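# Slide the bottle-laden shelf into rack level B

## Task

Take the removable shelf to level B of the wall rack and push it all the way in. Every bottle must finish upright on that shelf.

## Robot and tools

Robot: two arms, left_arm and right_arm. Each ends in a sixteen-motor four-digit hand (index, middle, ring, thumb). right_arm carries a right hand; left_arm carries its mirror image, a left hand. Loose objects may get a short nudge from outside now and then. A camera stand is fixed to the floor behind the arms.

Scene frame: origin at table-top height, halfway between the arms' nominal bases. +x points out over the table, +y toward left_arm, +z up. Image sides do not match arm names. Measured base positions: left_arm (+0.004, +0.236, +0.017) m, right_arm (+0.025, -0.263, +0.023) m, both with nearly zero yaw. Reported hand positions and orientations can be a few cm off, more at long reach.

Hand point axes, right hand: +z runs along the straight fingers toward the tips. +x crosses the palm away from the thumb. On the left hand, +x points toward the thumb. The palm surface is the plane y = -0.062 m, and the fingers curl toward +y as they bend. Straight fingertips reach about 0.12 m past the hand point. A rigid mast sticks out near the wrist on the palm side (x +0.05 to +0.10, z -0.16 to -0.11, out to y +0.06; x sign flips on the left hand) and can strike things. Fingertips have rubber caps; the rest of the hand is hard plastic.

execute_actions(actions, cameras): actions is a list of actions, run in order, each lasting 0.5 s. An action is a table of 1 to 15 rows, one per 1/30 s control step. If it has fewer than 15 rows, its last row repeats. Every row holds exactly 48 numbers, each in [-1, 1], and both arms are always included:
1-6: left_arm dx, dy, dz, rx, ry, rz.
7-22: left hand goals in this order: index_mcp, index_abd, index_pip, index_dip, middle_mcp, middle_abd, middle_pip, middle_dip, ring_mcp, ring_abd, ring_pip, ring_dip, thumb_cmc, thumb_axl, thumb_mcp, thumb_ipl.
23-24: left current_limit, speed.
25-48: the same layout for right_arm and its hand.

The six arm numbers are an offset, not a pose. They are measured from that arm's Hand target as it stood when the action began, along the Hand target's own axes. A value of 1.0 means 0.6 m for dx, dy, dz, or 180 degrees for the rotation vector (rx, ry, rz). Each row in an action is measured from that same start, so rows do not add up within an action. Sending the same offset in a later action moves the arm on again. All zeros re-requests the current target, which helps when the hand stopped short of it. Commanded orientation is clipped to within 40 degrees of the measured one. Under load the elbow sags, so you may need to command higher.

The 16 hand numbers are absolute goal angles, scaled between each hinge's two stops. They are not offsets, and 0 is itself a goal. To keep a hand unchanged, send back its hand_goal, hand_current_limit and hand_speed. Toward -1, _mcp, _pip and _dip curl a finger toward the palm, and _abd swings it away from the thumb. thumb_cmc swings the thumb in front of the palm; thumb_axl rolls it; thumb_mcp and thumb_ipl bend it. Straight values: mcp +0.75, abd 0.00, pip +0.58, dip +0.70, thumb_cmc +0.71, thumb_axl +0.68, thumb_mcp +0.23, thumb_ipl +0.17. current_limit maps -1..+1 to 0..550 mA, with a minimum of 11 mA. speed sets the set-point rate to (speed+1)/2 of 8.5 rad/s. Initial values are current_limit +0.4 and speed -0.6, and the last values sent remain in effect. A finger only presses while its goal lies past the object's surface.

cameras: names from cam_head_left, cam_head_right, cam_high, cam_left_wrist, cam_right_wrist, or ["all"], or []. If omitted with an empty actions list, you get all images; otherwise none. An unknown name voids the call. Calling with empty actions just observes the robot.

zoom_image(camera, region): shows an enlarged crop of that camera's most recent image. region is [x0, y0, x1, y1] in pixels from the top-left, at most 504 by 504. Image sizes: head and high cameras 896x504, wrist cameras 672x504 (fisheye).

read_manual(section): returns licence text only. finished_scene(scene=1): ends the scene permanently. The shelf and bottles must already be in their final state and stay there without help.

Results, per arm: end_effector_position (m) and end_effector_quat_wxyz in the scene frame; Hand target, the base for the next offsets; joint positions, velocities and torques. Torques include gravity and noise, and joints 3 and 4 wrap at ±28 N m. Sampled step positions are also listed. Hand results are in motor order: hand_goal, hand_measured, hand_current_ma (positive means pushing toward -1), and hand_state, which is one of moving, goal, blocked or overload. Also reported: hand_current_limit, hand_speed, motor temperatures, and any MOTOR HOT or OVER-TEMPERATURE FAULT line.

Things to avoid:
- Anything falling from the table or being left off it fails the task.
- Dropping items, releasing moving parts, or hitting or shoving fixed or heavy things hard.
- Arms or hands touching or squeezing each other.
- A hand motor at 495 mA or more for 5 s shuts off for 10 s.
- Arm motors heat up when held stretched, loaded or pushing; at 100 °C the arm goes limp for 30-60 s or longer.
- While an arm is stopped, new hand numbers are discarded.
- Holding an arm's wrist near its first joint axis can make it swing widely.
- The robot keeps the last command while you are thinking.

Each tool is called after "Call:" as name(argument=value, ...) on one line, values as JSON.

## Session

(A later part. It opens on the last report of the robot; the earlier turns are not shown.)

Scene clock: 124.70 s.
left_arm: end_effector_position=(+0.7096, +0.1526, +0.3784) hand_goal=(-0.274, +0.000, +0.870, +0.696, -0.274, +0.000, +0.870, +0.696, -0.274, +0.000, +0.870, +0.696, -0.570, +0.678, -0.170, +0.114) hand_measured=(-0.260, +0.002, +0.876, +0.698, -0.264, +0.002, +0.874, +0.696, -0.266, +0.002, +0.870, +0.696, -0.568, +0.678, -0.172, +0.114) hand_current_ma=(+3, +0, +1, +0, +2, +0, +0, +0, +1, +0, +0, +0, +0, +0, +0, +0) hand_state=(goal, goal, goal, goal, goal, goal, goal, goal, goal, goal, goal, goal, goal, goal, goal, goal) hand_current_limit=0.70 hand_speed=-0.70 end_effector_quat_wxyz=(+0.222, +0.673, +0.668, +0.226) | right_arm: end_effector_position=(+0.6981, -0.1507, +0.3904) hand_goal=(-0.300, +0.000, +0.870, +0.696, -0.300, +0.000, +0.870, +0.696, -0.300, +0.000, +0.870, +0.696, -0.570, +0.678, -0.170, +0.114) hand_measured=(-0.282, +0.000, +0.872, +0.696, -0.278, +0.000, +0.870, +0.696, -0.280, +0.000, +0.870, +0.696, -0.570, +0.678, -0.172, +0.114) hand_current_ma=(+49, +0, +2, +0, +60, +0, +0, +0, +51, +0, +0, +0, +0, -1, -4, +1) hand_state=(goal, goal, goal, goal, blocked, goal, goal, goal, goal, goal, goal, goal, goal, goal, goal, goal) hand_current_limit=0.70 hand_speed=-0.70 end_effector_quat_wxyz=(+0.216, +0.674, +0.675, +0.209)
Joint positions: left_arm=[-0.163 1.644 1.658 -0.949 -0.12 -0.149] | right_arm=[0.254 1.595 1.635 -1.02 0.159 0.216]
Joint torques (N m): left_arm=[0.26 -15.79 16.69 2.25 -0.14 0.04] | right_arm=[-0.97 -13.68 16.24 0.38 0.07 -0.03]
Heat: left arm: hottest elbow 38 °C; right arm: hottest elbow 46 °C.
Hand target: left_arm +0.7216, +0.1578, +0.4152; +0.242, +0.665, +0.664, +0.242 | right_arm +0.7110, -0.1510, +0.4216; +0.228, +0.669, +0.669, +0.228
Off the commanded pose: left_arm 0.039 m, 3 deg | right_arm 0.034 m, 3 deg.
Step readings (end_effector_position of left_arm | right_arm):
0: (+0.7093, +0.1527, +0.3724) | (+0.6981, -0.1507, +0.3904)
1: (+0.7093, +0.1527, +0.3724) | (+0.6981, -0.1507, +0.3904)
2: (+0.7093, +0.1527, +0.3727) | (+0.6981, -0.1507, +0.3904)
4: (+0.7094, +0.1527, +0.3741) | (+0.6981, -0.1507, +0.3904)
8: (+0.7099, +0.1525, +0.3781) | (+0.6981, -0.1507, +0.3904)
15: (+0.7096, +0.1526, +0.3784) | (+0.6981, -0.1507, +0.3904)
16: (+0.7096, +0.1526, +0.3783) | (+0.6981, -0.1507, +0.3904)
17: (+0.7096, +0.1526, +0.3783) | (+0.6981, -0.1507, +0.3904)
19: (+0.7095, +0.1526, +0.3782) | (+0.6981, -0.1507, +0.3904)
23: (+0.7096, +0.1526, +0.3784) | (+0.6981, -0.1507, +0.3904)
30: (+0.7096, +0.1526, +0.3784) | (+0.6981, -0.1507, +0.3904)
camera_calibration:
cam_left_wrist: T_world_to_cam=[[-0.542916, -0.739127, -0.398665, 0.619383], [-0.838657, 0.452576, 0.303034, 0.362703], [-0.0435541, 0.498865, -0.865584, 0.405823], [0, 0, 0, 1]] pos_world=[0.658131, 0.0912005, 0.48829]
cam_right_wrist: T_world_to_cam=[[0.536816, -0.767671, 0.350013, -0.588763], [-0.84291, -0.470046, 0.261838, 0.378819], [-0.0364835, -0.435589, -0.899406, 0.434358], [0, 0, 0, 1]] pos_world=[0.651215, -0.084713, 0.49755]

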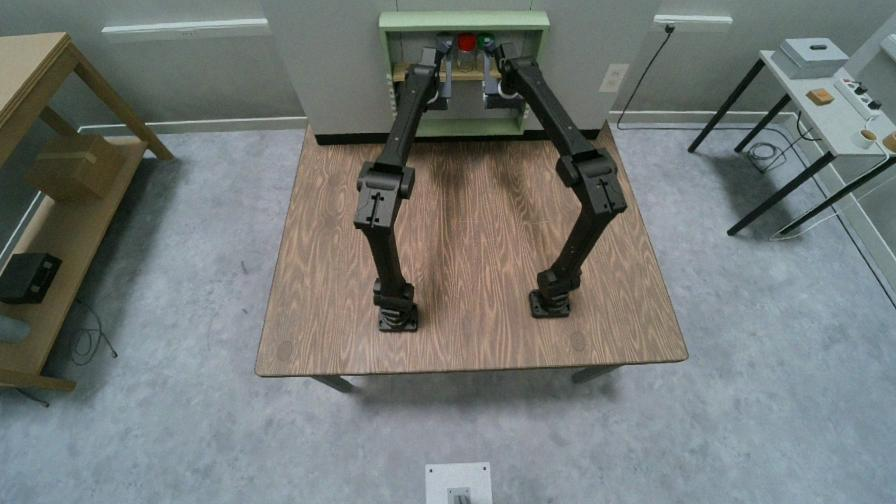

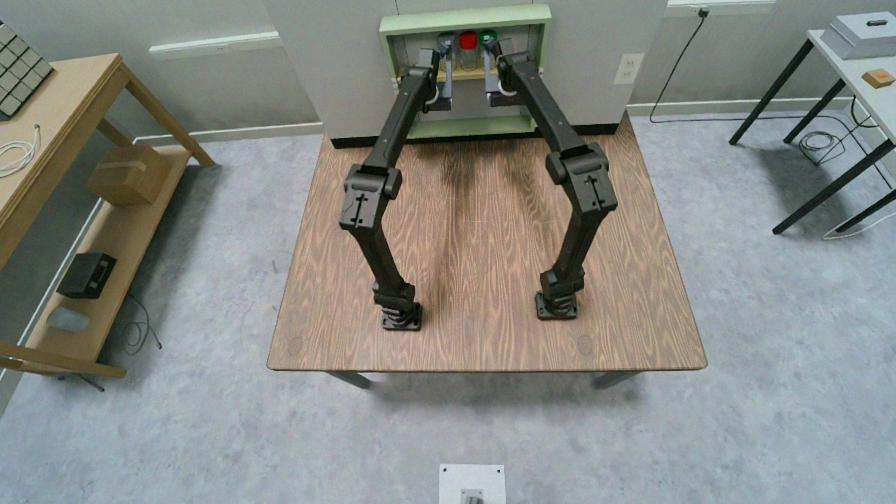

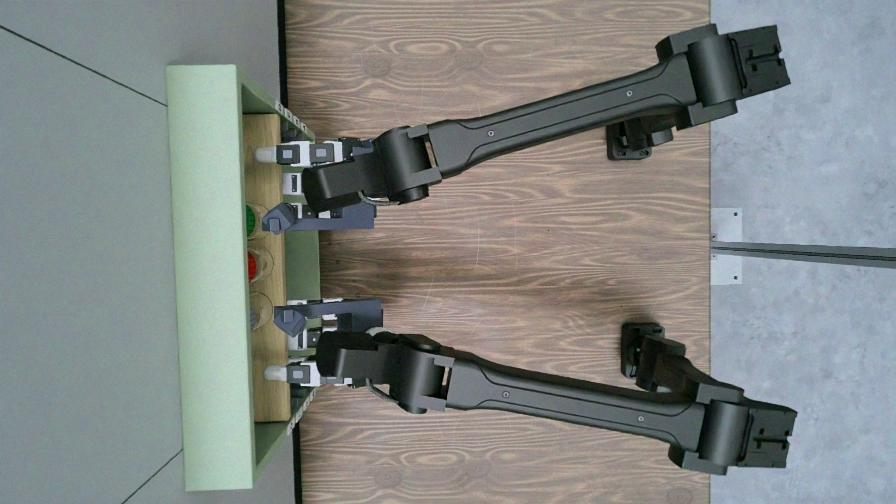

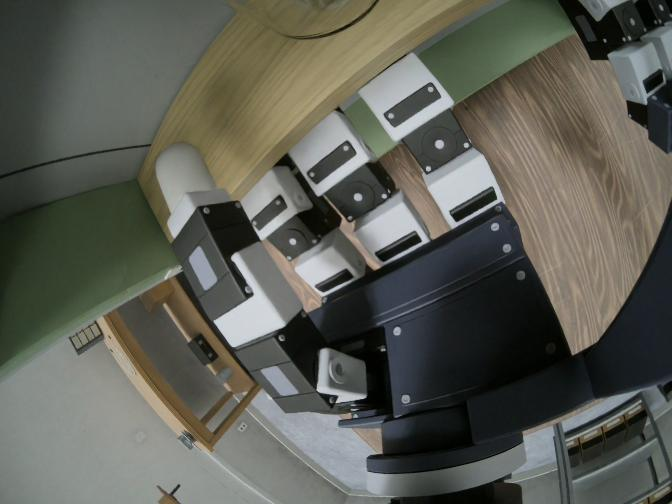

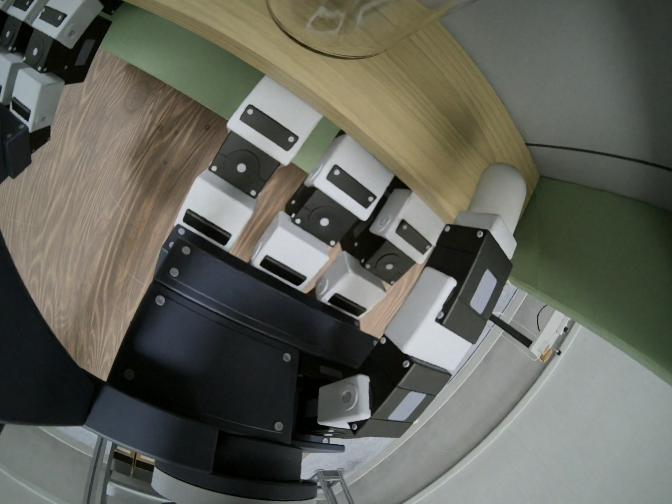

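Call:
execute_actions(actions=[[[0,0,0,0,0,0,-0.275,0,0.869,0.696,-0.275,0,0.869,0.696,-0.275,0,0.869,0.696,-0.571,0.678,-0.35,0.114,0.7,-0.8,0,0,0,0,0,0,-0.30,0,0.869,0.696,-0.30,0,0.869,0.696,-0.30,0,0.869,0.696,-0.571,0.678,-0.35,0.114,0.7,-0.8]],[[0,0,0,0,0,0,-0.275,0,0.869,0.696,-0.275,0,0.869,0.696,-0.275,0,0.869,0.696,-0.571,0.678,-0.35,0.114,0.7,-0.8,0,0,0,0,0,0,-0.30,0,0.869,0.696,-0.30,0,0.869,0.696,-0.30,0,0.869,0.696,-0.571,0.678,-0.35,0.114,0.7,-0.8]]], cameras=["cam_left_wrist","cam_right_wrist"])

Scene clock: 126.67 s.
left_arm: end_effector_position=(+0.7097, +0.1528, +0.3787) hand_goal=(-0.274, +0.000, +0.870, +0.696, -0.274, +0.000, +0.870, +0.696, -0.274, +0.000, +0.870, +0.696, -0.570, +0.678, -0.350, +0.114) hand_measured=(-0.258, +0.002, +0.876, +0.698, -0.260, +0.002, +0.874, +0.696, -0.264, +0.002, +0.872, +0.696, -0.568, +0.678, -0.312, +0.122) hand_current_ma=(+5, +0, +1, +0, +3, +0, +0, +0, +2, +0, +0, +0, +0, +0, +38, +2) hand_state=(goal, goal, goal, goal, goal, goal, goal, goal, goal, goal, goal, goal, goal, goal, blocked, goal) hand_current_limit=0.70 hand_speed=-0.80 end_effector_quat_wxyz=(+0.222, +0.673, +0.668, +0.226) | right_arm: end_effector_position=(+0.6985, -0.1508, +0.3912) hand_goal=(-0.300, +0.000, +0.870, +0.696, -0.300, +0.000, +0.870, +0.696, -0.300, +0.000, +0.870, +0.696, -0.570, +0.678, -0.350, +0.114) hand_measured=(-0.274, +0.000, +0.876, +0.696, -0.278, +0.000, +0.872, +0.696, -0.280, +0.000, +0.870, +0.696, -0.570, +0.678, -0.302, +0.126) hand_current_ma=(+71, +0, +12, +0, +60, +0, +2, +0, +51, +0, +0, +0, +0, -1, +205, +38) hand_state=(blocked, goal, goal, goal, blocked, goal, goal, goal, goal, goal, goal, goal, goal, goal, blocked, goal) hand_current_limit=0.70 hand_speed=-0.80 end_effector_quat_wxyz=(+0.216, +0.674, +0.675, +0.209)
Joint positions: left_arm=[-0.162 1.644 1.658 -0.949 -0.12 -0.149] | right_arm=[0.254 1.595 1.637 -1.02 0.159 0.216]
Joint torques (N m): left_arm=[0.32 -15.79 16.68 2.21 -0.13 0.04] | right_arm=[-1.08 -13.86 15.97 0.47 0.08 0]
Heat: left arm: hottest elbow 38 °C; right arm: hottest elbow 46 °C.
Hand target: left_arm +0.7216, +0.1580, +0.4150; +0.242, +0.665, +0.664, +0.242 | right_arm +0.7111, -0.1511, +0.4213; +0.228, +0.669, +0.669, +0.228
Off the commanded pose: left_arm 0.039 m, 3 deg | right_arm 0.033 m, 3 deg.
Step readings (end_effector_position of left_arm | right_arm):
0: (+0.7096, +0.1526, +0.3784) | (+0.6981, -0.1507, +0.3904)
1: (+0.7096, +0.1526, +0.3784) | (+0.6981, -0.1507, +0.3904)
2: (+0.7096, +0.1526, +0.3784) | (+0.6981, -0.1507, +0.3904)
4: (+0.7096, +0.1526, +0.3784) | (+0.6981, -0.1507, +0.3904)
8: (+0.7096, +0.1526, +0.3784) | (+0.6981, -0.1507, +0.3904)
15: (+0.7097, +0.1528, +0.3787) | (+0.6985, -0.1508, +0.3912)
16: (+0.7097, +0.1528, +0.3787) | (+0.6985, -0.1508, +0.3912)
17: (+0.7097, +0.1528, +0.3787) | (+0.6985, -0.1508, +0.3912)
19: (+0.7097, +0.1528, +0.3787) | (+0.6985, -0.1508, +0.3912)
23: (+0.7097, +0.1528, +0.3787) | (+0.6985, -0.1508, +0.3912)
30: (+0.7097, +0.1528, +0.3787) | (+0.6985, -0.1508, +0.3912)
camera_calibration:
cam_left_wrist: T_world_to_cam=[[-0.542673, -0.739145, -0.398962, 0.619651], [-0.83883, 0.452455, 0.302737, 0.362905], [-0.043254, 0.498948, -0.865552, 0.40568], [0, 0, 0, 1]] pos_world=[0.658231, 0.0914005, 0.48849]
cam_right_wrist: T_world_to_cam=[[0.536257, -0.767983, 0.350187, -0.589107], [-0.843317, -0.470153, 0.260331, 0.379777], [-0.0352882, -0.434923, -0.899776, 0.434464], [0, 0, 0, 1]] pos_world=[0.651516, -0.0849121, 0.49835]
Images, in order (width x height): cam_left_wrist 672x504, cam_right_wrist 672x504.

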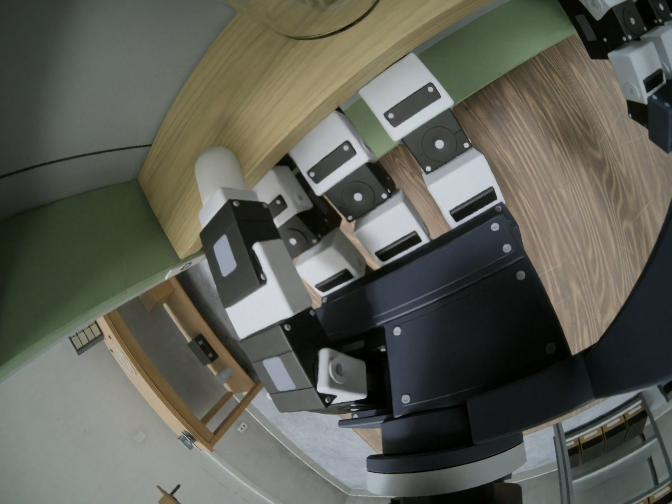

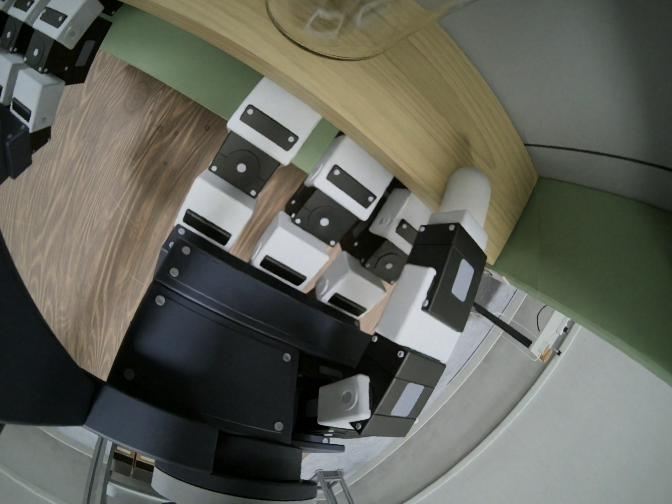

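Call:
execute_actions(actions=[[[0,0,0,0,0,0,-0.275,0,0.869,0.696,-0.275,0,0.869,0.696,-0.275,0,0.869,0.696,-0.571,0.678,-0.39,0.114,0.7,-0.8,0,0,0,0,0,0,-0.30,0,0.869,0.696,-0.30,0,0.869,0.696,-0.30,0,0.869,0.696,-0.571,0.678,-0.37,0.114,0.7,-0.8]]])

Scene clock: 128.10 s.
left_arm: end_effector_position=(+0.7098, +0.1527, +0.3791) hand_goal=(-0.274, +0.000, +0.870, +0.696, -0.274, +0.000, +0.870, +0.696, -0.274, +0.000, +0.870, +0.696, -0.570, +0.678, -0.390, +0.114) hand_measured=(-0.254, +0.002, +0.876, +0.698, -0.258, +0.002, +0.874, +0.696, -0.262, +0.002, +0.872, +0.696, -0.568, +0.678, -0.320, +0.128) hand_current_ma=(+8, +0, +1, +0, +5, +0, +0, +0, +3, +0, +0, +0, +0, +0, +122, +6) hand_state=(blocked, goal, goal, goal, goal, goal, goal, goal, goal, goal, goal, goal, goal, goal, blocked, goal) hand_current_limit=0.70 hand_speed=-0.80 end_effector_quat_wxyz=(+0.223, +0.673, +0.668, +0.226) | right_arm: end_effector_position=(+0.6985, -0.1508, +0.3912) hand_goal=(-0.300, +0.000, +0.870, +0.696, -0.300, +0.000, +0.870, +0.696, -0.300, +0.000, +0.870, +0.696, -0.570, +0.678, -0.370, +0.114) hand_measured=(-0.274, +0.000, +0.876, +0.696, -0.278, +0.000, +0.872, +0.696, -0.280, +0.000, +0.870, +0.696, -0.570, +0.678, -0.306, +0.130) hand_current_ma=(+74, +0, +13, +0, +60, +0, +4, +0, +51, +0, +0, +0, +0, -1, +292, +56) hand_state=(blocked, goal, goal, goal, blocked, goal, goal, goal, goal, goal, goal, goal, goal, goal, blocked, goal) hand_current_limit=0.70 hand_speed=-0.80 end_effector_quat_wxyz=(+0.216, +0.674, +0.675, +0.209)
Joint positions: left_arm=[-0.162 1.644 1.659 -0.949 -0.12 -0.148] | right_arm=[0.254 1.595 1.637 -1.02 0.159 0.216]
Joint torques (N m): left_arm=[0.21 -15.79 16.64 2.19 -0.13 0.03] | right_arm=[-1.03 -13.92 16.02 0.38 0.09 -0.03]
Heat: left arm: hottest elbow 39 °C; right arm: hottest elbow 46 °C.
Hand target: left_arm +0.7216, +0.1579, +0.4152; +0.242, +0.665, +0.664, +0.242 | right_arm +0.7111, -0.1511, +0.4213; +0.228, +0.669, +0.669, +0.228
Off the commanded pose: left_arm 0.038 m, 3 deg | right_arm 0.033 m, 3 deg.
Step readings (end_effector_position of left_arm | right_arm):
0: (+0.7097, +0.1528, +0.3787) | (+0.6985, -0.1508, +0.3912)
1: (+0.7097, +0.1528, +0.3787) | (+0.6985, -0.1508, +0.3912)
2: (+0.7097, +0.1528, +0.3787) | (+0.6985, -0.1508, +0.3912)
4: (+0.7098, +0.1527, +0.3791) | (+0.6985, -0.1508, +0.3912)
8: (+0.7098, +0.1527, +0.3791) | (+0.6985, -0.1508, +0.3912)
15: (+0.7098, +0.1527, +0.3791) | (+0.6985, -0.1508, +0.3912)

Call:
execute_actions(actions=[[[0,0.0043,-0.0051,0,0,0,-0.275,0,0.869,0.696,-0.275,0,0.869,0.696,-0.275,0,0.869,0.696,-0.571,0.678,-0.43,0.114,0.7,-0.8,0,0.0041,-0.0053,0,0,0,-0.30,0,0.869,0.696,-0.30,0,0.869,0.696,-0.30,0,0.869,0.696,-0.571,0.678,-0.37,0.114,0.7,-0.8]],[[0,0.0043,-0.0051,0,0,0,-0.275,0,0.869,0.696,-0.275,0,0.869,0.696,-0.275,0,0.869,0.696,-0.571,0.678,-0.43,0.114,0.7,-0.8,0,0.0041,-0.0053,0,0,0,-0.30,0,0.869,0.696,-0.30,0,0.869,0.696,-0.30,0,0.869,0.696,-0.571,0.678,-0.37,0.114,0.7,-0.8]]])

Scene clock: 130.40 s.
left_arm: end_effector_position=(+0.7098, +0.1526, +0.3799) hand_goal=(-0.274, +0.000, +0.870, +0.696, -0.274, +0.000, +0.870, +0.696, -0.274, +0.000, +0.870, +0.696, -0.570, +0.678, -0.430, +0.114) hand_measured=(-0.246, +0.002, +0.878, +0.698, -0.252, +0.002, +0.876, +0.696, -0.258, +0.002, +0.872, +0.696, -0.568, +0.678, -0.332, +0.136) hand_current_ma=(+15, +0, +1, +0, +10, +0, +0, +0, +5, +0, +0, +0, +0, +0, +244, +14) hand_state=(blocked, goal, goal, goal, blocked, goal, goal, goal, goal, goal, goal, goal, goal, goal, blocked, blocked) hand_current_limit=0.70 hand_speed=-0.80 end_effector_quat_wxyz=(+0.217, +0.675, +0.669, +0.223) | right_arm: end_effector_position=(+0.6985, -0.1508, +0.3920) hand_goal=(-0.300, +0.000, +0.870, +0.696, -0.300, +0.000, +0.870, +0.696, -0.300, +0.000, +0.870, +0.696, -0.570, +0.678, -0.370, +0.114) hand_measured=(-0.270, +0.000, +0.878, +0.696, -0.276, +0.000, +0.874, +0.696, -0.280, +0.000, +0.870, +0.696, -0.570, +0.678, -0.308, +0.130) hand_current_ma=(+87, +0, +16, +0, +66, +0, +8, +0, +51, +0, +0, +0, +0, -1, +283, +56) hand_state=(blocked, goal, goal, goal, blocked, goal, goal, goal, goal, goal, goal, goal, goal, goal, blocked, goal) hand_current_limit=0.70 hand_speed=-0.80 end_effector_quat_wxyz=(+0.213, +0.675, +0.676, +0.204)
Joint positions: left_arm=[-0.162 1.65 1.675 -0.972 -0.12 -0.147] | right_arm=[0.254 1.601 1.653 -1.043 0.159 0.216]
Joint torques (N m): left_arm=[0.32 -16.15 17.09 2.29 -0.14 0.01] | right_arm=[-0.97 -13.92 16.54 0.53 0.08 -0.03]
Heat: left arm: hottest elbow 39 °C; right arm: hottest elbow 46 °C.
Hand target: left_arm +0.7217, +0.1578, +0.4230; +0.242, +0.665, +0.664, +0.242 | right_arm +0.7111, -0.1511, +0.4293; +0.228, +0.669, +0.669, +0.228
Off the commanded pose: left_arm 0.045 m, 4 deg | right_arm 0.039 m, 3 deg.
Step readings (end_effector_position of left_arm | right_arm):
0: (+0.7098, +0.1527, +0.3791) | (+0.6985, -0.1508, +0.3912)
1: (+0.7098, +0.1527, +0.3791) | (+0.6985, -0.1508, +0.3912)
2: (+0.7097, +0.1527, +0.3792) | (+0.6985, -0.1508, +0.3915)
4: (+0.7098, +0.1527, +0.3795) | (+0.6985, -0.1508, +0.3919)
8: (+0.7098, +0.1526, +0.3796) | (+0.6986, -0.1508, +0.3917)
15: (+0.7098, +0.1526, +0.3798) | (+0.6986, -0.1508, +0.3918)
16: (+0.7098, +0.1526, +0.3800) | (+0.6985, -0.1508, +0.3919)
17: (+0.7098, +0.1526, +0.3797) | (+0.6985, -0.1508, +0.3921)
19: (+0.7098, +0.1526, +0.3801) | (+0.6985, -0.1508, +0.3920)
23: (+0.7098, +0.1526, +0.3800) | (+0.6984, -0.1508, +0.3921)
30: (+0.7098, +0.1526, +0.3801) | (+0.6984, -0.1508, +0.3923)

Call:
execute_actions(actions=[[[0,0.0043,-0.0051,-0.003,0,0,-0.275,0,0.869,0.696,-0.275,0,0.869,0.696,-0.275,0,0.869,0.696,-0.571,0.678,-0.43,0.114,0.7,-0.8,0,0.0041,-0.0053,-0.003,0,0,-0.30,0,0.869,0.696,-0.30,0,0.869,0.696,-0.30,0,0.869,0.696,-0.571,0.678,-0.37,0.114,0.7,-0.8]],[[0,0.0043,-0.0051,-0.003,0,0,-0.275,0,0.869,0.696,-0.275,0,0.869,0.696,-0.275,0,0.869,0.696,-0.571,0.678,-0.43,0.114,0.7,-0.8,0,0.0041,-0.0053,-0.003,0,0,-0.30,0,0.869,0.696,-0.30,0,0.869,0.696,-0.30,0,0.869,0.696,-0.571,0.678,-0.37,0.114,0.7,-0.8]]], cameras=["cam_left_wrist","cam_right_wrist","cam_head_right"])

Call:
zoom_image(camera="cam_head_right", region=[380, 20, 560, 150])

Scene clock: 132.47 s.
left_arm: end_effector_position=(+0.7098, +0.1526, +0.3799) hand_goal=(-0.274, +0.000, +0.870, +0.696, -0.274, +0.000, +0.870, +0.696, -0.274, +0.000, +0.870, +0.696, -0.570, +0.678, -0.430, +0.114) hand_measured=(-0.246, +0.002, +0.878, +0.698, -0.252, +0.002, +0.876, +0.696, -0.258, +0.002, +0.872, +0.696, -0.568, +0.678, -0.332, +0.136) hand_current_ma=(+15, +0, +1, +0, +10, +0, +0, +0, +5, +0, +0, +0, +0, +0, +244, +14) hand_state=(blocked, goal, goal, goal, blocked, goal, goal, goal, goal, goal, goal, goal, goal, goal, blocked, blocked) hand_current_limit=0.70 hand_speed=-0.80 end_effector_quat_wxyz=(+0.217, +0.675, +0.669, +0.223) | right_arm: end_effector_position=(+0.6985, -0.1508, +0.3920) hand_goal=(-0.300, +0.000, +0.870, +0.696, -0.300, +0.000, +0.870, +0.696, -0.300, +0.000, +0.870, +0.696, -0.570, +0.678, -0.370, +0.114) hand_measured=(-0.270, +0.000, +0.878, +0.696, -0.276, +0.000, +0.874, +0.696, -0.280, +0.000, +0.870, +0.696, -0.570, +0.678, -0.308, +0.130) hand_current_ma=(+87, +0, +16, +0, +66, +0, +8, +0, +51, +0, +0, +0, +0, -1, +283, +56) hand_state=(blocked, goal, goal, goal, blocked, goal, goal, goal, goal, goal, goal, goal, goal, goal, blocked, goal) hand_current_limit=0.70 hand_speed=-0.80 end_effector_quat_wxyz=(+0.213, +0.675, +0.676, +0.204)
Joint positions: left_arm=[-0.162 1.65 1.675 -0.972 -0.12 -0.147] | right_arm=[0.254 1.601 1.653 -1.043 0.159 0.216]
Joint torques (N m): left_arm=[0.15 -16.79 17.09 2.8 -0.27 0.02] | right_arm=[-0.67 -14.51 16.5 0.85 0.31 -0.03]
Heat: left arm: hottest elbow 39 °C; right arm: hottest elbow 46 °C.
Hand target: left_arm +0.7217, +0.1578, +0.4310; +0.248, +0.663, +0.662, +0.248 | right_arm +0.7111, -0.1511, +0.4373; +0.234, +0.667, +0.667, +0.235
Off the commanded pose: left_arm 0.053 m, 5 deg | right_arm 0.047 m, 4 deg.
Step readings (end_effector_position of left_arm | right_arm):
0: (+0.7098, +0.1526, +0.3799) | (+0.6985, -0.1508, +0.3920)
1: (+0.7098, +0.1526, +0.3799) | (+0.6985, -0.1508, +0.3920)
2: (+0.7098, +0.1526, +0.3799) | (+0.6985, -0.1508, +0.3920)
4: (+0.7098, +0.1526, +0.3799) | (+0.6985, -0.1508, +0.3920)
8: (+0.7098, +0.1526, +0.3799) | (+0.6985, -0.1508, +0.3920)
15: (+0.7098, +0.1526, +0.3799) | (+0.6985, -0.1508, +0.3920)
16: (+0.7098, +0.1526, +0.3799) | (+0.6985, -0.1508, +0.3920)
17: (+0.7098, +0.1526, +0.3799) | (+0.6985, -0.1508, +0.3920)
19: (+0.7098, +0.1526, +0.3799) | (+0.6985, -0.1508, +0.3920)
23: (+0.7098, +0.1526, +0.3799) | (+0.6985, -0.1508, +0.3920)
30: (+0.7098, +0.1526, +0.3799) | (+0.6985, -0.1508, +0.3920)
camera_calibration:
cam_left_wrist: T_world_to_cam=[[-0.548485, -0.73689, -0.395166, 0.62245], [-0.834509, 0.452733, 0.314048, 0.355398], [-0.0525141, 0.502021, -0.86326, 0.412084], [0, 0, 0, 1]] pos_world=[0.659628, 0.090902, 0.490094]
cam_right_wrist: T_world_to_cam=[[0.540596, -0.766805, 0.346074, -0.590553], [-0.839992, -0.469208, 0.2725, 0.372592], [-0.0465734, -0.438012, -0.897762, 0.441766], [0, 0, 0, 1]] pos_world=[0.652799, -0.0845167, 0.499444]
Images, in order (width x height): cam_head_right 896x504, cam_left_wrist 672x504, cam_right_wrist 672x504.

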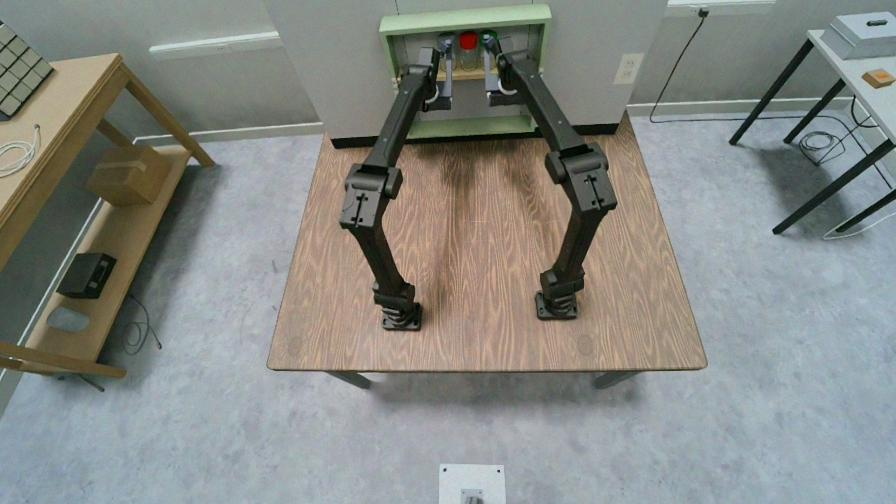

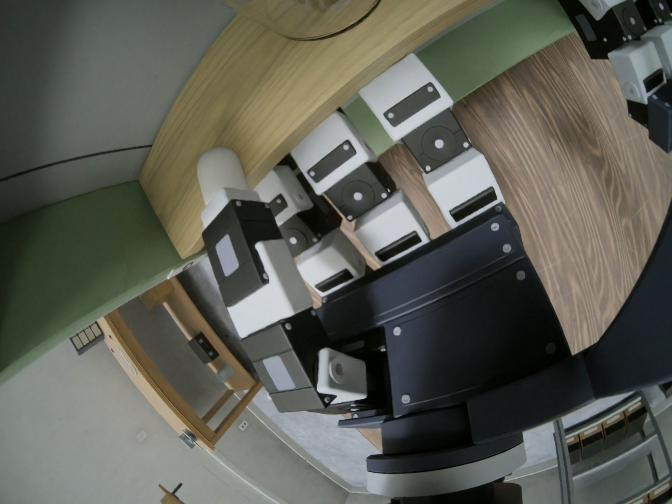

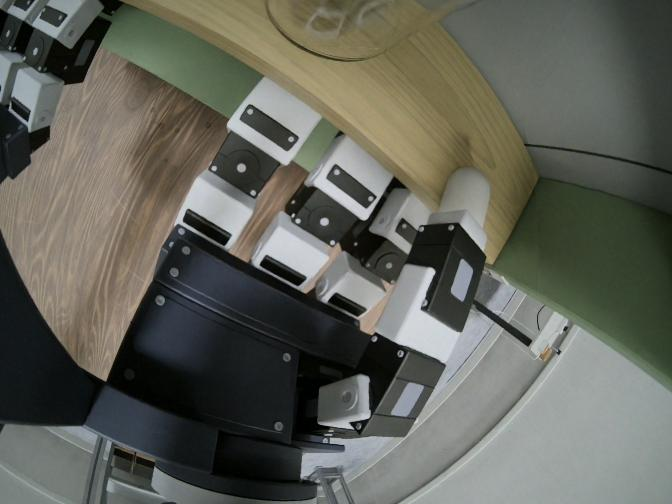

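Scaled by 2.800.

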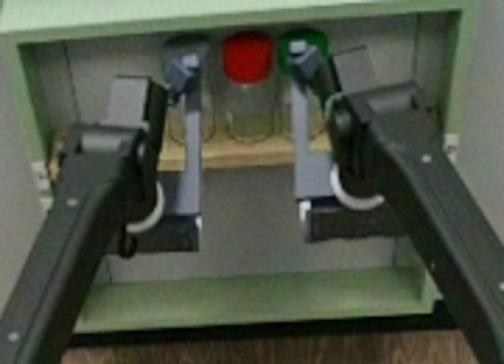

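Call:
execute_actions(actions=[[[0,0.0043,-0.0051,0,0,0,-0.275,0,0.869,0.696,-0.275,0,0.869,0.696,-0.275,0,0.869,0.696,-0.571,0.678,-0.43,0.114,0.7,-0.8,0,0.0041,-0.0053,0,0,0,-0.30,0,0.869,0.696,-0.30,0,0.869,0.696,-0.30,0,0.869,0.696,-0.571,0.678,-0.37,0.114,0.7,-0.8]],[[0,0.0043,-0.0051,0,0,0,-0.275,0,0.869,0.696,-0.275,0,0.869,0.696,-0.275,0,0.869,0.696,-0.571,0.678,-0.43,0.114,0.7,-0.8,0,0.0041,-0.0053,0,0,0,-0.30,0,0.869,0.696,-0.30,0,0.869,0.696,-0.30,0,0.869,0.696,-0.571,0.678,-0.37,0.114,0.7,-0.8]]])

Scene clock: 134.30 s.
left_arm: end_effector_position=(+0.7098, +0.1526, +0.3811) hand_goal=(-0.274, +0.000, +0.870, +0.696, -0.274, +0.000, +0.870, +0.696, -0.274, +0.000, +0.870, +0.696, -0.570, +0.678, -0.430, +0.114) hand_measured=(-0.240, +0.002, +0.878, +0.698, -0.248, +0.002, +0.876, +0.696, -0.254, +0.002, +0.874, +0.696, -0.568, +0.678, -0.334, +0.136) hand_current_ma=(+20, +0, +1, +0, +13, +0, +1, +0, +7, +0, +0, +0, +0, +0, +232, +14) hand_state=(blocked, goal, goal, goal, blocked, goal, goal, goal, goal, goal, goal, goal, goal, goal, blocked, blocked) hand_current_limit=0.70 hand_speed=-0.80 end_effector_quat_wxyz=(+0.215, +0.676, +0.669, +0.221) | right_arm: end_effector_position=(+0.6984, -0.1508, +0.3935) hand_goal=(-0.300, +0.000, +0.870, +0.696, -0.300, +0.000, +0.870, +0.696, -0.300, +0.000, +0.870, +0.696, -0.570, +0.678, -0.370, +0.114) hand_measured=(-0.268, +0.000, +0.880, +0.696, -0.274, +0.000, +0.876, +0.696, -0.280, +0.000, +0.872, +0.696, -0.570, +0.678, -0.308, +0.130) hand_current_ma=(+99, +0, +19, +0, +75, +0, +10, +0, +51, +0, +3, +0, +0, +0, +275, +56) hand_state=(blocked, goal, goal, goal, blocked, goal, goal, goal, goal, goal, goal, goal, goal, goal, blocked, goal) hand_current_limit=0.70 hand_speed=-0.80 end_effector_quat_wxyz=(+0.211, +0.676, +0.677, +0.201)
Joint positions: left_arm=[-0.162 1.652 1.685 -0.986 -0.12 -0.147] | right_arm=[0.254 1.604 1.664 -1.058 0.159 0.216]
Joint torques (N m): left_arm=[0.09 -17.14 18 2.5 -0.29 0.03] | right_arm=[-0.73 -14.92 17.44 0.7 0.31 -0.03]
Heat: left arm: hottest elbow 39 °C; right arm: hottest elbow 47 °C.
Hand target: left_arm +0.7215, +0.1579, +0.4392; +0.248, +0.662, +0.662, +0.248 | right_arm +0.7109, -0.1511, +0.4454; +0.234, +0.667, +0.667, +0.235
Off the commanded pose: left_arm 0.059 m, 5 deg | right_arm 0.054 m, 5 deg.
Step readings (end_effector_position of left_arm | right_arm):
0: (+0.7098, +0.1526, +0.3799) | (+0.6985, -0.1508, +0.3920)
1: (+0.7098, +0.1526, +0.3799) | (+0.6985, -0.1508, +0.3920)
2: (+0.7098, +0.1526, +0.3799) | (+0.6986, -0.1508, +0.3924)
4: (+0.7099, +0.1526, +0.3804) | (+0.6986, -0.1508, +0.3926)
8: (+0.7098, +0.1526, +0.3805) | (+0.6985, -0.1508, +0.3931)
15: (+0.7098, +0.1526, +0.3808) | (+0.6984, -0.1508, +0.3932)
16: (+0.7098, +0.1526, +0.3807) | (+0.6984, -0.1508, +0.3933)
17: (+0.7098, +0.1526, +0.3808) | (+0.6984, -0.1508, +0.3933)
19: (+0.7098, +0.1526, +0.3809) | (+0.6984, -0.1508, +0.3934)
23: (+0.7098, +0.1526, +0.3809) | (+0.6983, -0.1509, +0.3935)
30: (+0.7098, +0.1526, +0.3811) | (+0.6984, -0.1508, +0.3935)

Call:
execute_actions(actions=[[[0,0.0043,-0.0051,-0.008,0,0,-0.275,0,0.869,0.696,-0.275,0,0.869,0.696,-0.275,0,0.869,0.696,-0.571,0.678,-0.43,0.114,0.7,-0.8,0,0.0041,-0.0053,-0.008,0,0,-0.30,0,0.869,0.696,-0.30,0,0.869,0.696,-0.30,0,0.869,0.696,-0.571,0.678,-0.37,0.114,0.7,-0.8]],[[0,0.0043,-0.0051,-0.008,0,0,-0.275,0,0.869,0.696,-0.275,0,0.869,0.696,-0.275,0,0.869,0.696,-0.571,0.678,-0.43,0.114,0.7,-0.8,0,0.0041,-0.0053,-0.008,0,0,-0.30,0,0.869,0.696,-0.30,0,0.869,0.696,-0.30,0,0.869,0.696,-0.571,0.678,-0.37,0.114,0.7,-0.8]]], cameras=["cam_left_wrist","cam_right_wrist","cam_head_right"])

Call:
zoom_image(camera="cam_head_right", region=[380, 20, 560, 150])

Scene clock: 136.37 s.
left_arm: end_effector_position=(+0.7121, +0.1526, +0.3845) hand_goal=(-0.274, +0.000, +0.870, +0.696, -0.274, +0.000, +0.870, +0.696, -0.274, +0.000, +0.870, +0.696, -0.570, +0.678, -0.430, +0.114) hand_measured=(-0.238, +0.002, +0.880, +0.698, -0.248, +0.002, +0.882, +0.696, -0.252, +0.002, +0.878, +0.696, -0.568, +0.678, -0.338, +0.136) hand_current_ma=(+24, +0, +2, +0, +13, +0, +2, +0, +9, +0, +1, +0, +0, +0, +214, +14) hand_state=(blocked, goal, goal, goal, blocked, goal, goal, goal, blocked, goal, goal, goal, goal, goal, blocked, blocked) hand_current_limit=0.70 hand_speed=-0.80 end_effector_quat_wxyz=(+0.219, +0.675, +0.667, +0.228) | right_arm: end_effector_position=(+0.7018, -0.1509, +0.3983) hand_goal=(-0.300, +0.000, +0.870, +0.696, -0.300, +0.000, +0.870, +0.696, -0.300, +0.000, +0.870, +0.696, -0.570, +0.678, -0.370, +0.114) hand_measured=(-0.264, +0.000, +0.880, +0.696, -0.272, +0.000, +0.876, +0.696, -0.280, +0.000, +0.874, +0.696, -0.570, +0.678, -0.314, +0.130) hand_current_ma=(+111, +0, +21, +0, +84, +0, +11, +0, +54, +0, +6, +0, +0, +0, +242, +56) hand_state=(blocked, goal, goal, goal, blocked, goal, goal, goal, blocked, goal, goal, goal, goal, goal, blocked, goal) hand_current_limit=0.70 hand_speed=-0.80 end_effector_quat_wxyz=(+0.219, +0.674, +0.674, +0.209)
Joint positions: left_arm=[-0.162 1.652 1.685 -0.971 -0.125 -0.142] | right_arm=[0.254 1.604 1.664 -1.036 0.165 0.214]
Joint torques (N m): left_arm=[-0.03 -18.73 15.13 4.63 -0.38 0.02] | right_arm=[-0.79 -16.44 14.93 1.96 0.55 -0.07]
Heat: left arm: hottest elbow 39 °C; right arm: hottest elbow 47 °C.
Hand target: left_arm +0.7212, +0.1578, +0.4471; +0.265, +0.656, +0.655, +0.265 | right_arm +0.7107, -0.1511, +0.4535; +0.251, +0.661, +0.661, +0.251
Off the commanded pose: left_arm 0.064 m, 7 deg | right_arm 0.056 m, 6 deg.
Step readings (end_effector_position of left_arm | right_arm):
0: (+0.7098, +0.1526, +0.3811) | (+0.6984, -0.1508, +0.3935)
1: (+0.7098, +0.1526, +0.3811) | (+0.6984, -0.1508, +0.3935)
2: (+0.7098, +0.1526, +0.3811) | (+0.6984, -0.1508, +0.3935)
4: (+0.7098, +0.1526, +0.3811) | (+0.6984, -0.1508, +0.3935)
8: (+0.7098, +0.1526, +0.3811) | (+0.6986, -0.1508, +0.3937)
15: (+0.7098, +0.1526, +0.3812) | (+0.6986, -0.1509, +0.3938)
16: (+0.7098, +0.1526, +0.3812) | (+0.6987, -0.1509, +0.3939)
17: (+0.7099, +0.1527, +0.3813) | (+0.6991, -0.1510, +0.3945)
19: (+0.7108, +0.1528, +0.3826) | (+0.7003, -0.1511, +0.3961)
23: (+0.7120, +0.1528, +0.3844) | (+0.7017, -0.1509, +0.3981)
30: (+0.7121, +0.1526, +0.3845) | (+0.7018, -0.1509, +0.3982)
camera_calibration:
cam_left_wrist: T_world_to_cam=[[-0.545661, -0.733973, -0.404396, 0.626505], [-0.836837, 0.451782, 0.309186, 0.359452], [-0.0442352, 0.507125, -0.860737, 0.408459], [0, 0, 0, 1]] pos_world=[0.660731, 0.0903041, 0.493795]
cam_right_wrist: T_world_to_cam=[[0.532801, -0.767576, 0.3563, -0.593331], [-0.845601, -0.46654, 0.259423, 0.383155], [-0.0328985, -0.439508, -0.897636, 0.437647], [0, 0, 0, 1]] pos_world=[0.654522, -0.0843205, 0.504852]
Images, in order (width x height): cam_head_right 896x504, cam_left_wrist 672x504, cam_right_wrist 672x504.

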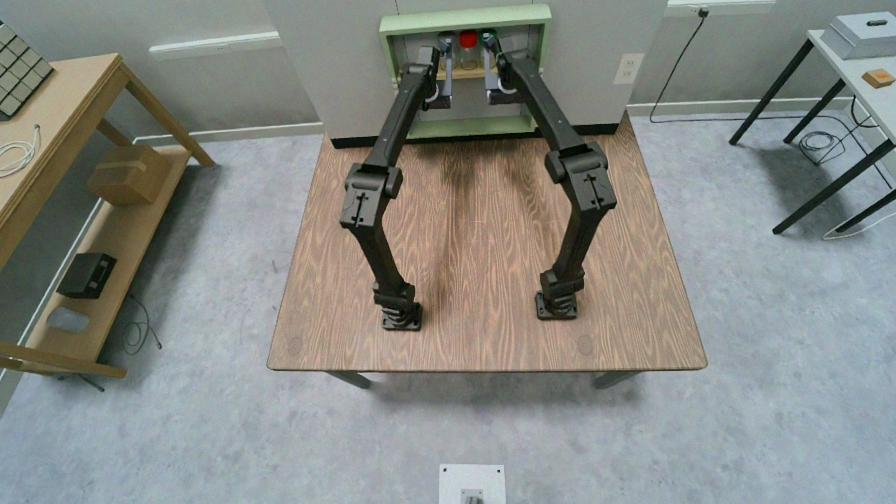

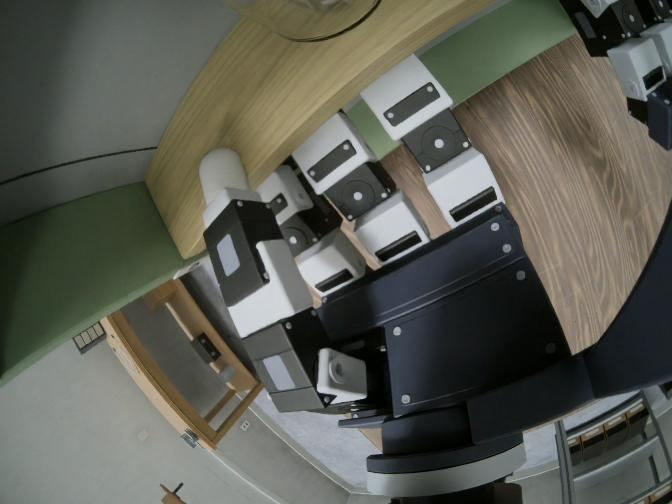

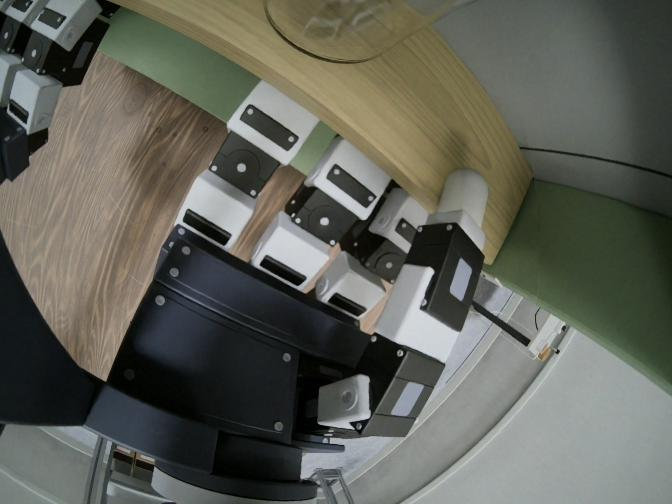

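Scaled by 2.800.

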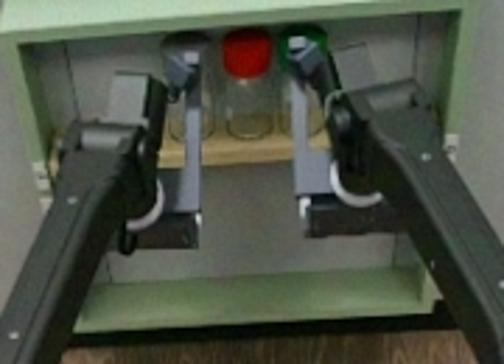

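Call:
zoom_image(camera="cam_head_right", region=[390, 50, 420, 100])

Call:
zoom_image(camera="cam_right_wrist", region=[440, 130, 600, 300])

Call:
zoom_image(camera="cam_left_wrist", region=[120, 130, 260, 300])

Scaled by 10.080.

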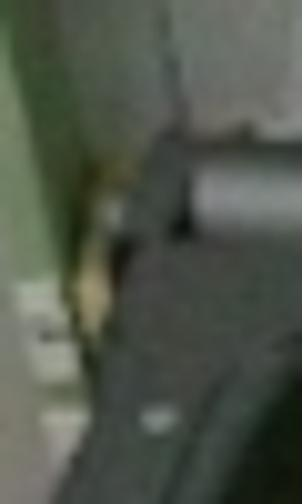

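Scaled by 2.965 from the camera's 672x504 image, which has a finer 960x720 frame.

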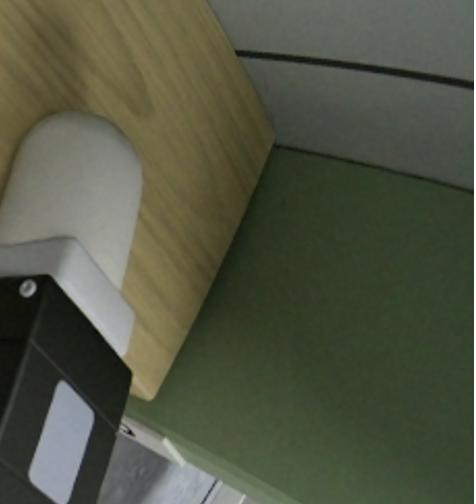

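Scaled by 2.965 from the camera's 672x504 image, which has a finer 960x720 frame.

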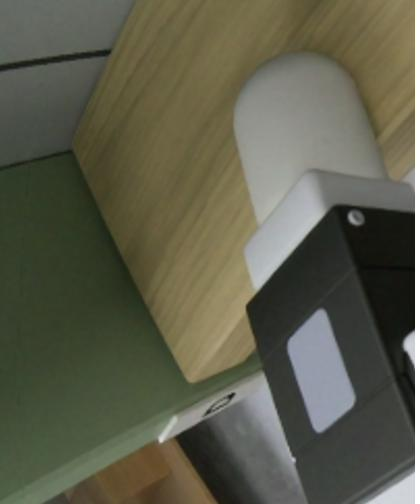

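Call:
execute_actions(actions=[[[0,-0.0154,-0.0033,0,0,0,-0.275,0,0.869,0.696,-0.275,0,0.869,0.696,-0.275,0,0.869,0.696,-0.571,0.678,-0.45,0.114,0.7,-0.8,0,-0.0155,-0.0026,0,0,0,-0.30,0,0.869,0.696,-0.30,0,0.869,0.696,-0.30,0,0.869,0.696,-0.571,0.678,-0.38,0.114,0.7,-0.8]]])

Scene clock: 139.97 s.
left_arm: end_effector_position=(+0.7129, +0.1526, +0.3858) hand_goal=(-0.274, +0.000, +0.870, +0.696, -0.274, +0.000, +0.870, +0.696, -0.274, +0.000, +0.870, +0.696, -0.570, +0.678, -0.450, +0.114) hand_measured=(-0.232, +0.002, +0.882, +0.698, -0.242, +0.002, +0.884, +0.698, -0.248, +0.002, +0.882, +0.698, -0.568, +0.678, -0.344, +0.138) hand_current_ma=(+31, +0, +2, +0, +18, +0, +4, +0, +13, +0, +2, +0, +0, +0, +280, +17) hand_state=(blocked, goal, goal, goal, blocked, goal, goal, goal, blocked, goal, goal, goal, goal, goal, blocked, blocked) hand_current_limit=0.70 hand_speed=-0.80 end_effector_quat_wxyz=(+0.221, +0.674, +0.666, +0.230) | right_arm: end_effector_position=(+0.7025, -0.1513, +0.3990) hand_goal=(-0.300, +0.000, +0.870, +0.696, -0.300, +0.000, +0.870, +0.696, -0.300, +0.000, +0.870, +0.696, -0.570, +0.678, -0.380, +0.114) hand_measured=(-0.260, +0.002, +0.882, +0.696, -0.268, +0.000, +0.876, +0.696, -0.276, +0.000, +0.878, +0.696, -0.570, +0.678, -0.318, +0.130) hand_current_ma=(+126, +2, +24, +0, +97, +0, +13, +0, +64, +0, +14, +0, +1, +1, +275, +56) hand_state=(blocked, goal, goal, goal, blocked, goal, goal, goal, blocked, goal, goal, goal, goal, goal, blocked, goal) hand_current_limit=0.70 hand_speed=-0.80 end_effector_quat_wxyz=(+0.222, +0.674, +0.672, +0.211)
Joint positions: left_arm=[-0.162 1.652 1.685 -0.965 -0.126 -0.142] | right_arm=[0.254 1.603 1.659 -1.024 0.169 0.214]
Joint torques (N m): left_arm=[-0.15 -20.13 12.12 5.07 -0.41 -0.01] | right_arm=[-0.5 -17.32 12.51 2.11 0.51 -0.05]
Heat: left arm: hottest elbow 38 °C; right arm: hottest elbow 47 °C.
Hand target: left_arm +0.7132, +0.1579, +0.4421; +0.265, +0.656, +0.655, +0.265 | right_arm +0.7027, -0.1512, +0.4486; +0.251, +0.661, +0.661, +0.251
Off the commanded pose: left_arm 0.057 m, 7 deg | right_arm 0.049 m, 6 deg.
Step readings (end_effector_position of left_arm | right_arm):
0: (+0.7121, +0.1526, +0.3845) | (+0.7018, -0.1509, +0.3983)
1: (+0.7121, +0.1526, +0.3845) | (+0.7018, -0.1509, +0.3983)
2: (+0.7122, +0.1527, +0.3847) | (+0.7020, -0.1510, +0.3986)
4: (+0.7128, +0.1526, +0.3856) | (+0.7024, -0.1511, +0.3991)
8: (+0.7129, +0.1526, +0.3858) | (+0.7026, -0.1512, +0.3990)
15: (+0.7129, +0.1526, +0.3858) | (+0.7025, -0.1513, +0.3990)

Call:
execute_actions(actions=[[[0,-0.0125,-0.0055,0,0,0,-0.275,0,0.869,0.696,-0.275,0,0.869,0.696,-0.275,0,0.869,0.696,-0.571,0.678,-0.45,0.114,0.7,-0.8,0,-0.0125,-0.0055,0,0,0,-0.30,0,0.869,0.696,-0.30,0,0.869,0.696,-0.30,0,0.869,0.696,-0.571,0.678,-0.38,0.114,0.7,-0.8]]])

Scene clock: 141.20 s.
left_arm: end_effector_position=(+0.7105, +0.1532, +0.3854) hand_goal=(-0.274, +0.000, +0.870, +0.696, -0.274, +0.000, +0.870, +0.696, -0.274, +0.000, +0.870, +0.696, -0.570, +0.678, -0.450, +0.114) hand_measured=(-0.232, +0.002, +0.882, +0.698, -0.242, +0.002, +0.884, +0.698, -0.246, +0.002, +0.882, +0.700, -0.568, +0.678, -0.344, +0.138) hand_current_ma=(+32, +0, +2, +0, +19, +0, +4, +0, +15, +0, +2, +0, +0, +0, +278, +17) hand_state=(blocked, goal, goal, goal, blocked, goal, goal, goal, blocked, goal, goal, goal, goal, goal, blocked, blocked) hand_current_limit=0.70 hand_speed=-0.80 end_effector_quat_wxyz=(+0.226, +0.672, +0.665, +0.233) | right_arm: end_effector_position=(+0.7005, -0.1519, +0.3979) hand_goal=(-0.300, +0.000, +0.870, +0.696, -0.300, +0.000, +0.870, +0.696, -0.300, +0.000, +0.870, +0.696, -0.570, +0.678, -0.380, +0.114) hand_measured=(-0.260, +0.002, +0.882, +0.696, -0.268, +0.000, +0.878, +0.696, -0.276, +0.000, +0.878, +0.696, -0.570, +0.678, -0.318, +0.130) hand_current_ma=(+126, +2, +24, +0, +98, +0, +13, +0, +66, +0, +16, +0, +1, +1, +275, +56) hand_state=(blocked, goal, goal, goal, blocked, goal, goal, goal, blocked, goal, goal, goal, goal, goal, blocked, goal) hand_current_limit=0.70 hand_speed=-0.80 end_effector_quat_wxyz=(+0.226, +0.673, +0.671, +0.216)
Joint positions: left_arm=[-0.162 1.641 1.662 -0.941 -0.126 -0.142] | right_arm=[0.254 1.592 1.637 -1.001 0.17 0.213]
Joint torques (N m): left_arm=[-0.38 -20.54 11.47 4.51 -0.43 -0.04] | right_arm=[-0.32 -17.61 11.99 1.69 0.53 -0.03]
Heat: left arm: hottest elbow 38 °C; right arm: hottest elbow 47 °C.
Hand target: left_arm +0.7055, +0.1578, +0.4395; +0.265, +0.656, +0.655, +0.265 | right_arm +0.6949, -0.1512, +0.4459; +0.251, +0.661, +0.661, +0.251
Off the commanded pose: left_arm 0.054 m, 6 deg | right_arm 0.049 m, 5 deg.
Step readings (end_effector_position of left_arm | right_arm):
0: (+0.7129, +0.1526, +0.3858) | (+0.7025, -0.1513, +0.3990)
1: (+0.7130, +0.1526, +0.3859) | (+0.7024, -0.1514, +0.3989)
2: (+0.7129, +0.1526, +0.3856) | (+0.7023, -0.1514, +0.3988)
4: (+0.7128, +0.1527, +0.3855) | (+0.7020, -0.1515, +0.3986)
8: (+0.7117, +0.1530, +0.3851) | (+0.7013, -0.1517, +0.3981)
15: (+0.7106, +0.1532, +0.3852) | (+0.7005, -0.1519, +0.3981)


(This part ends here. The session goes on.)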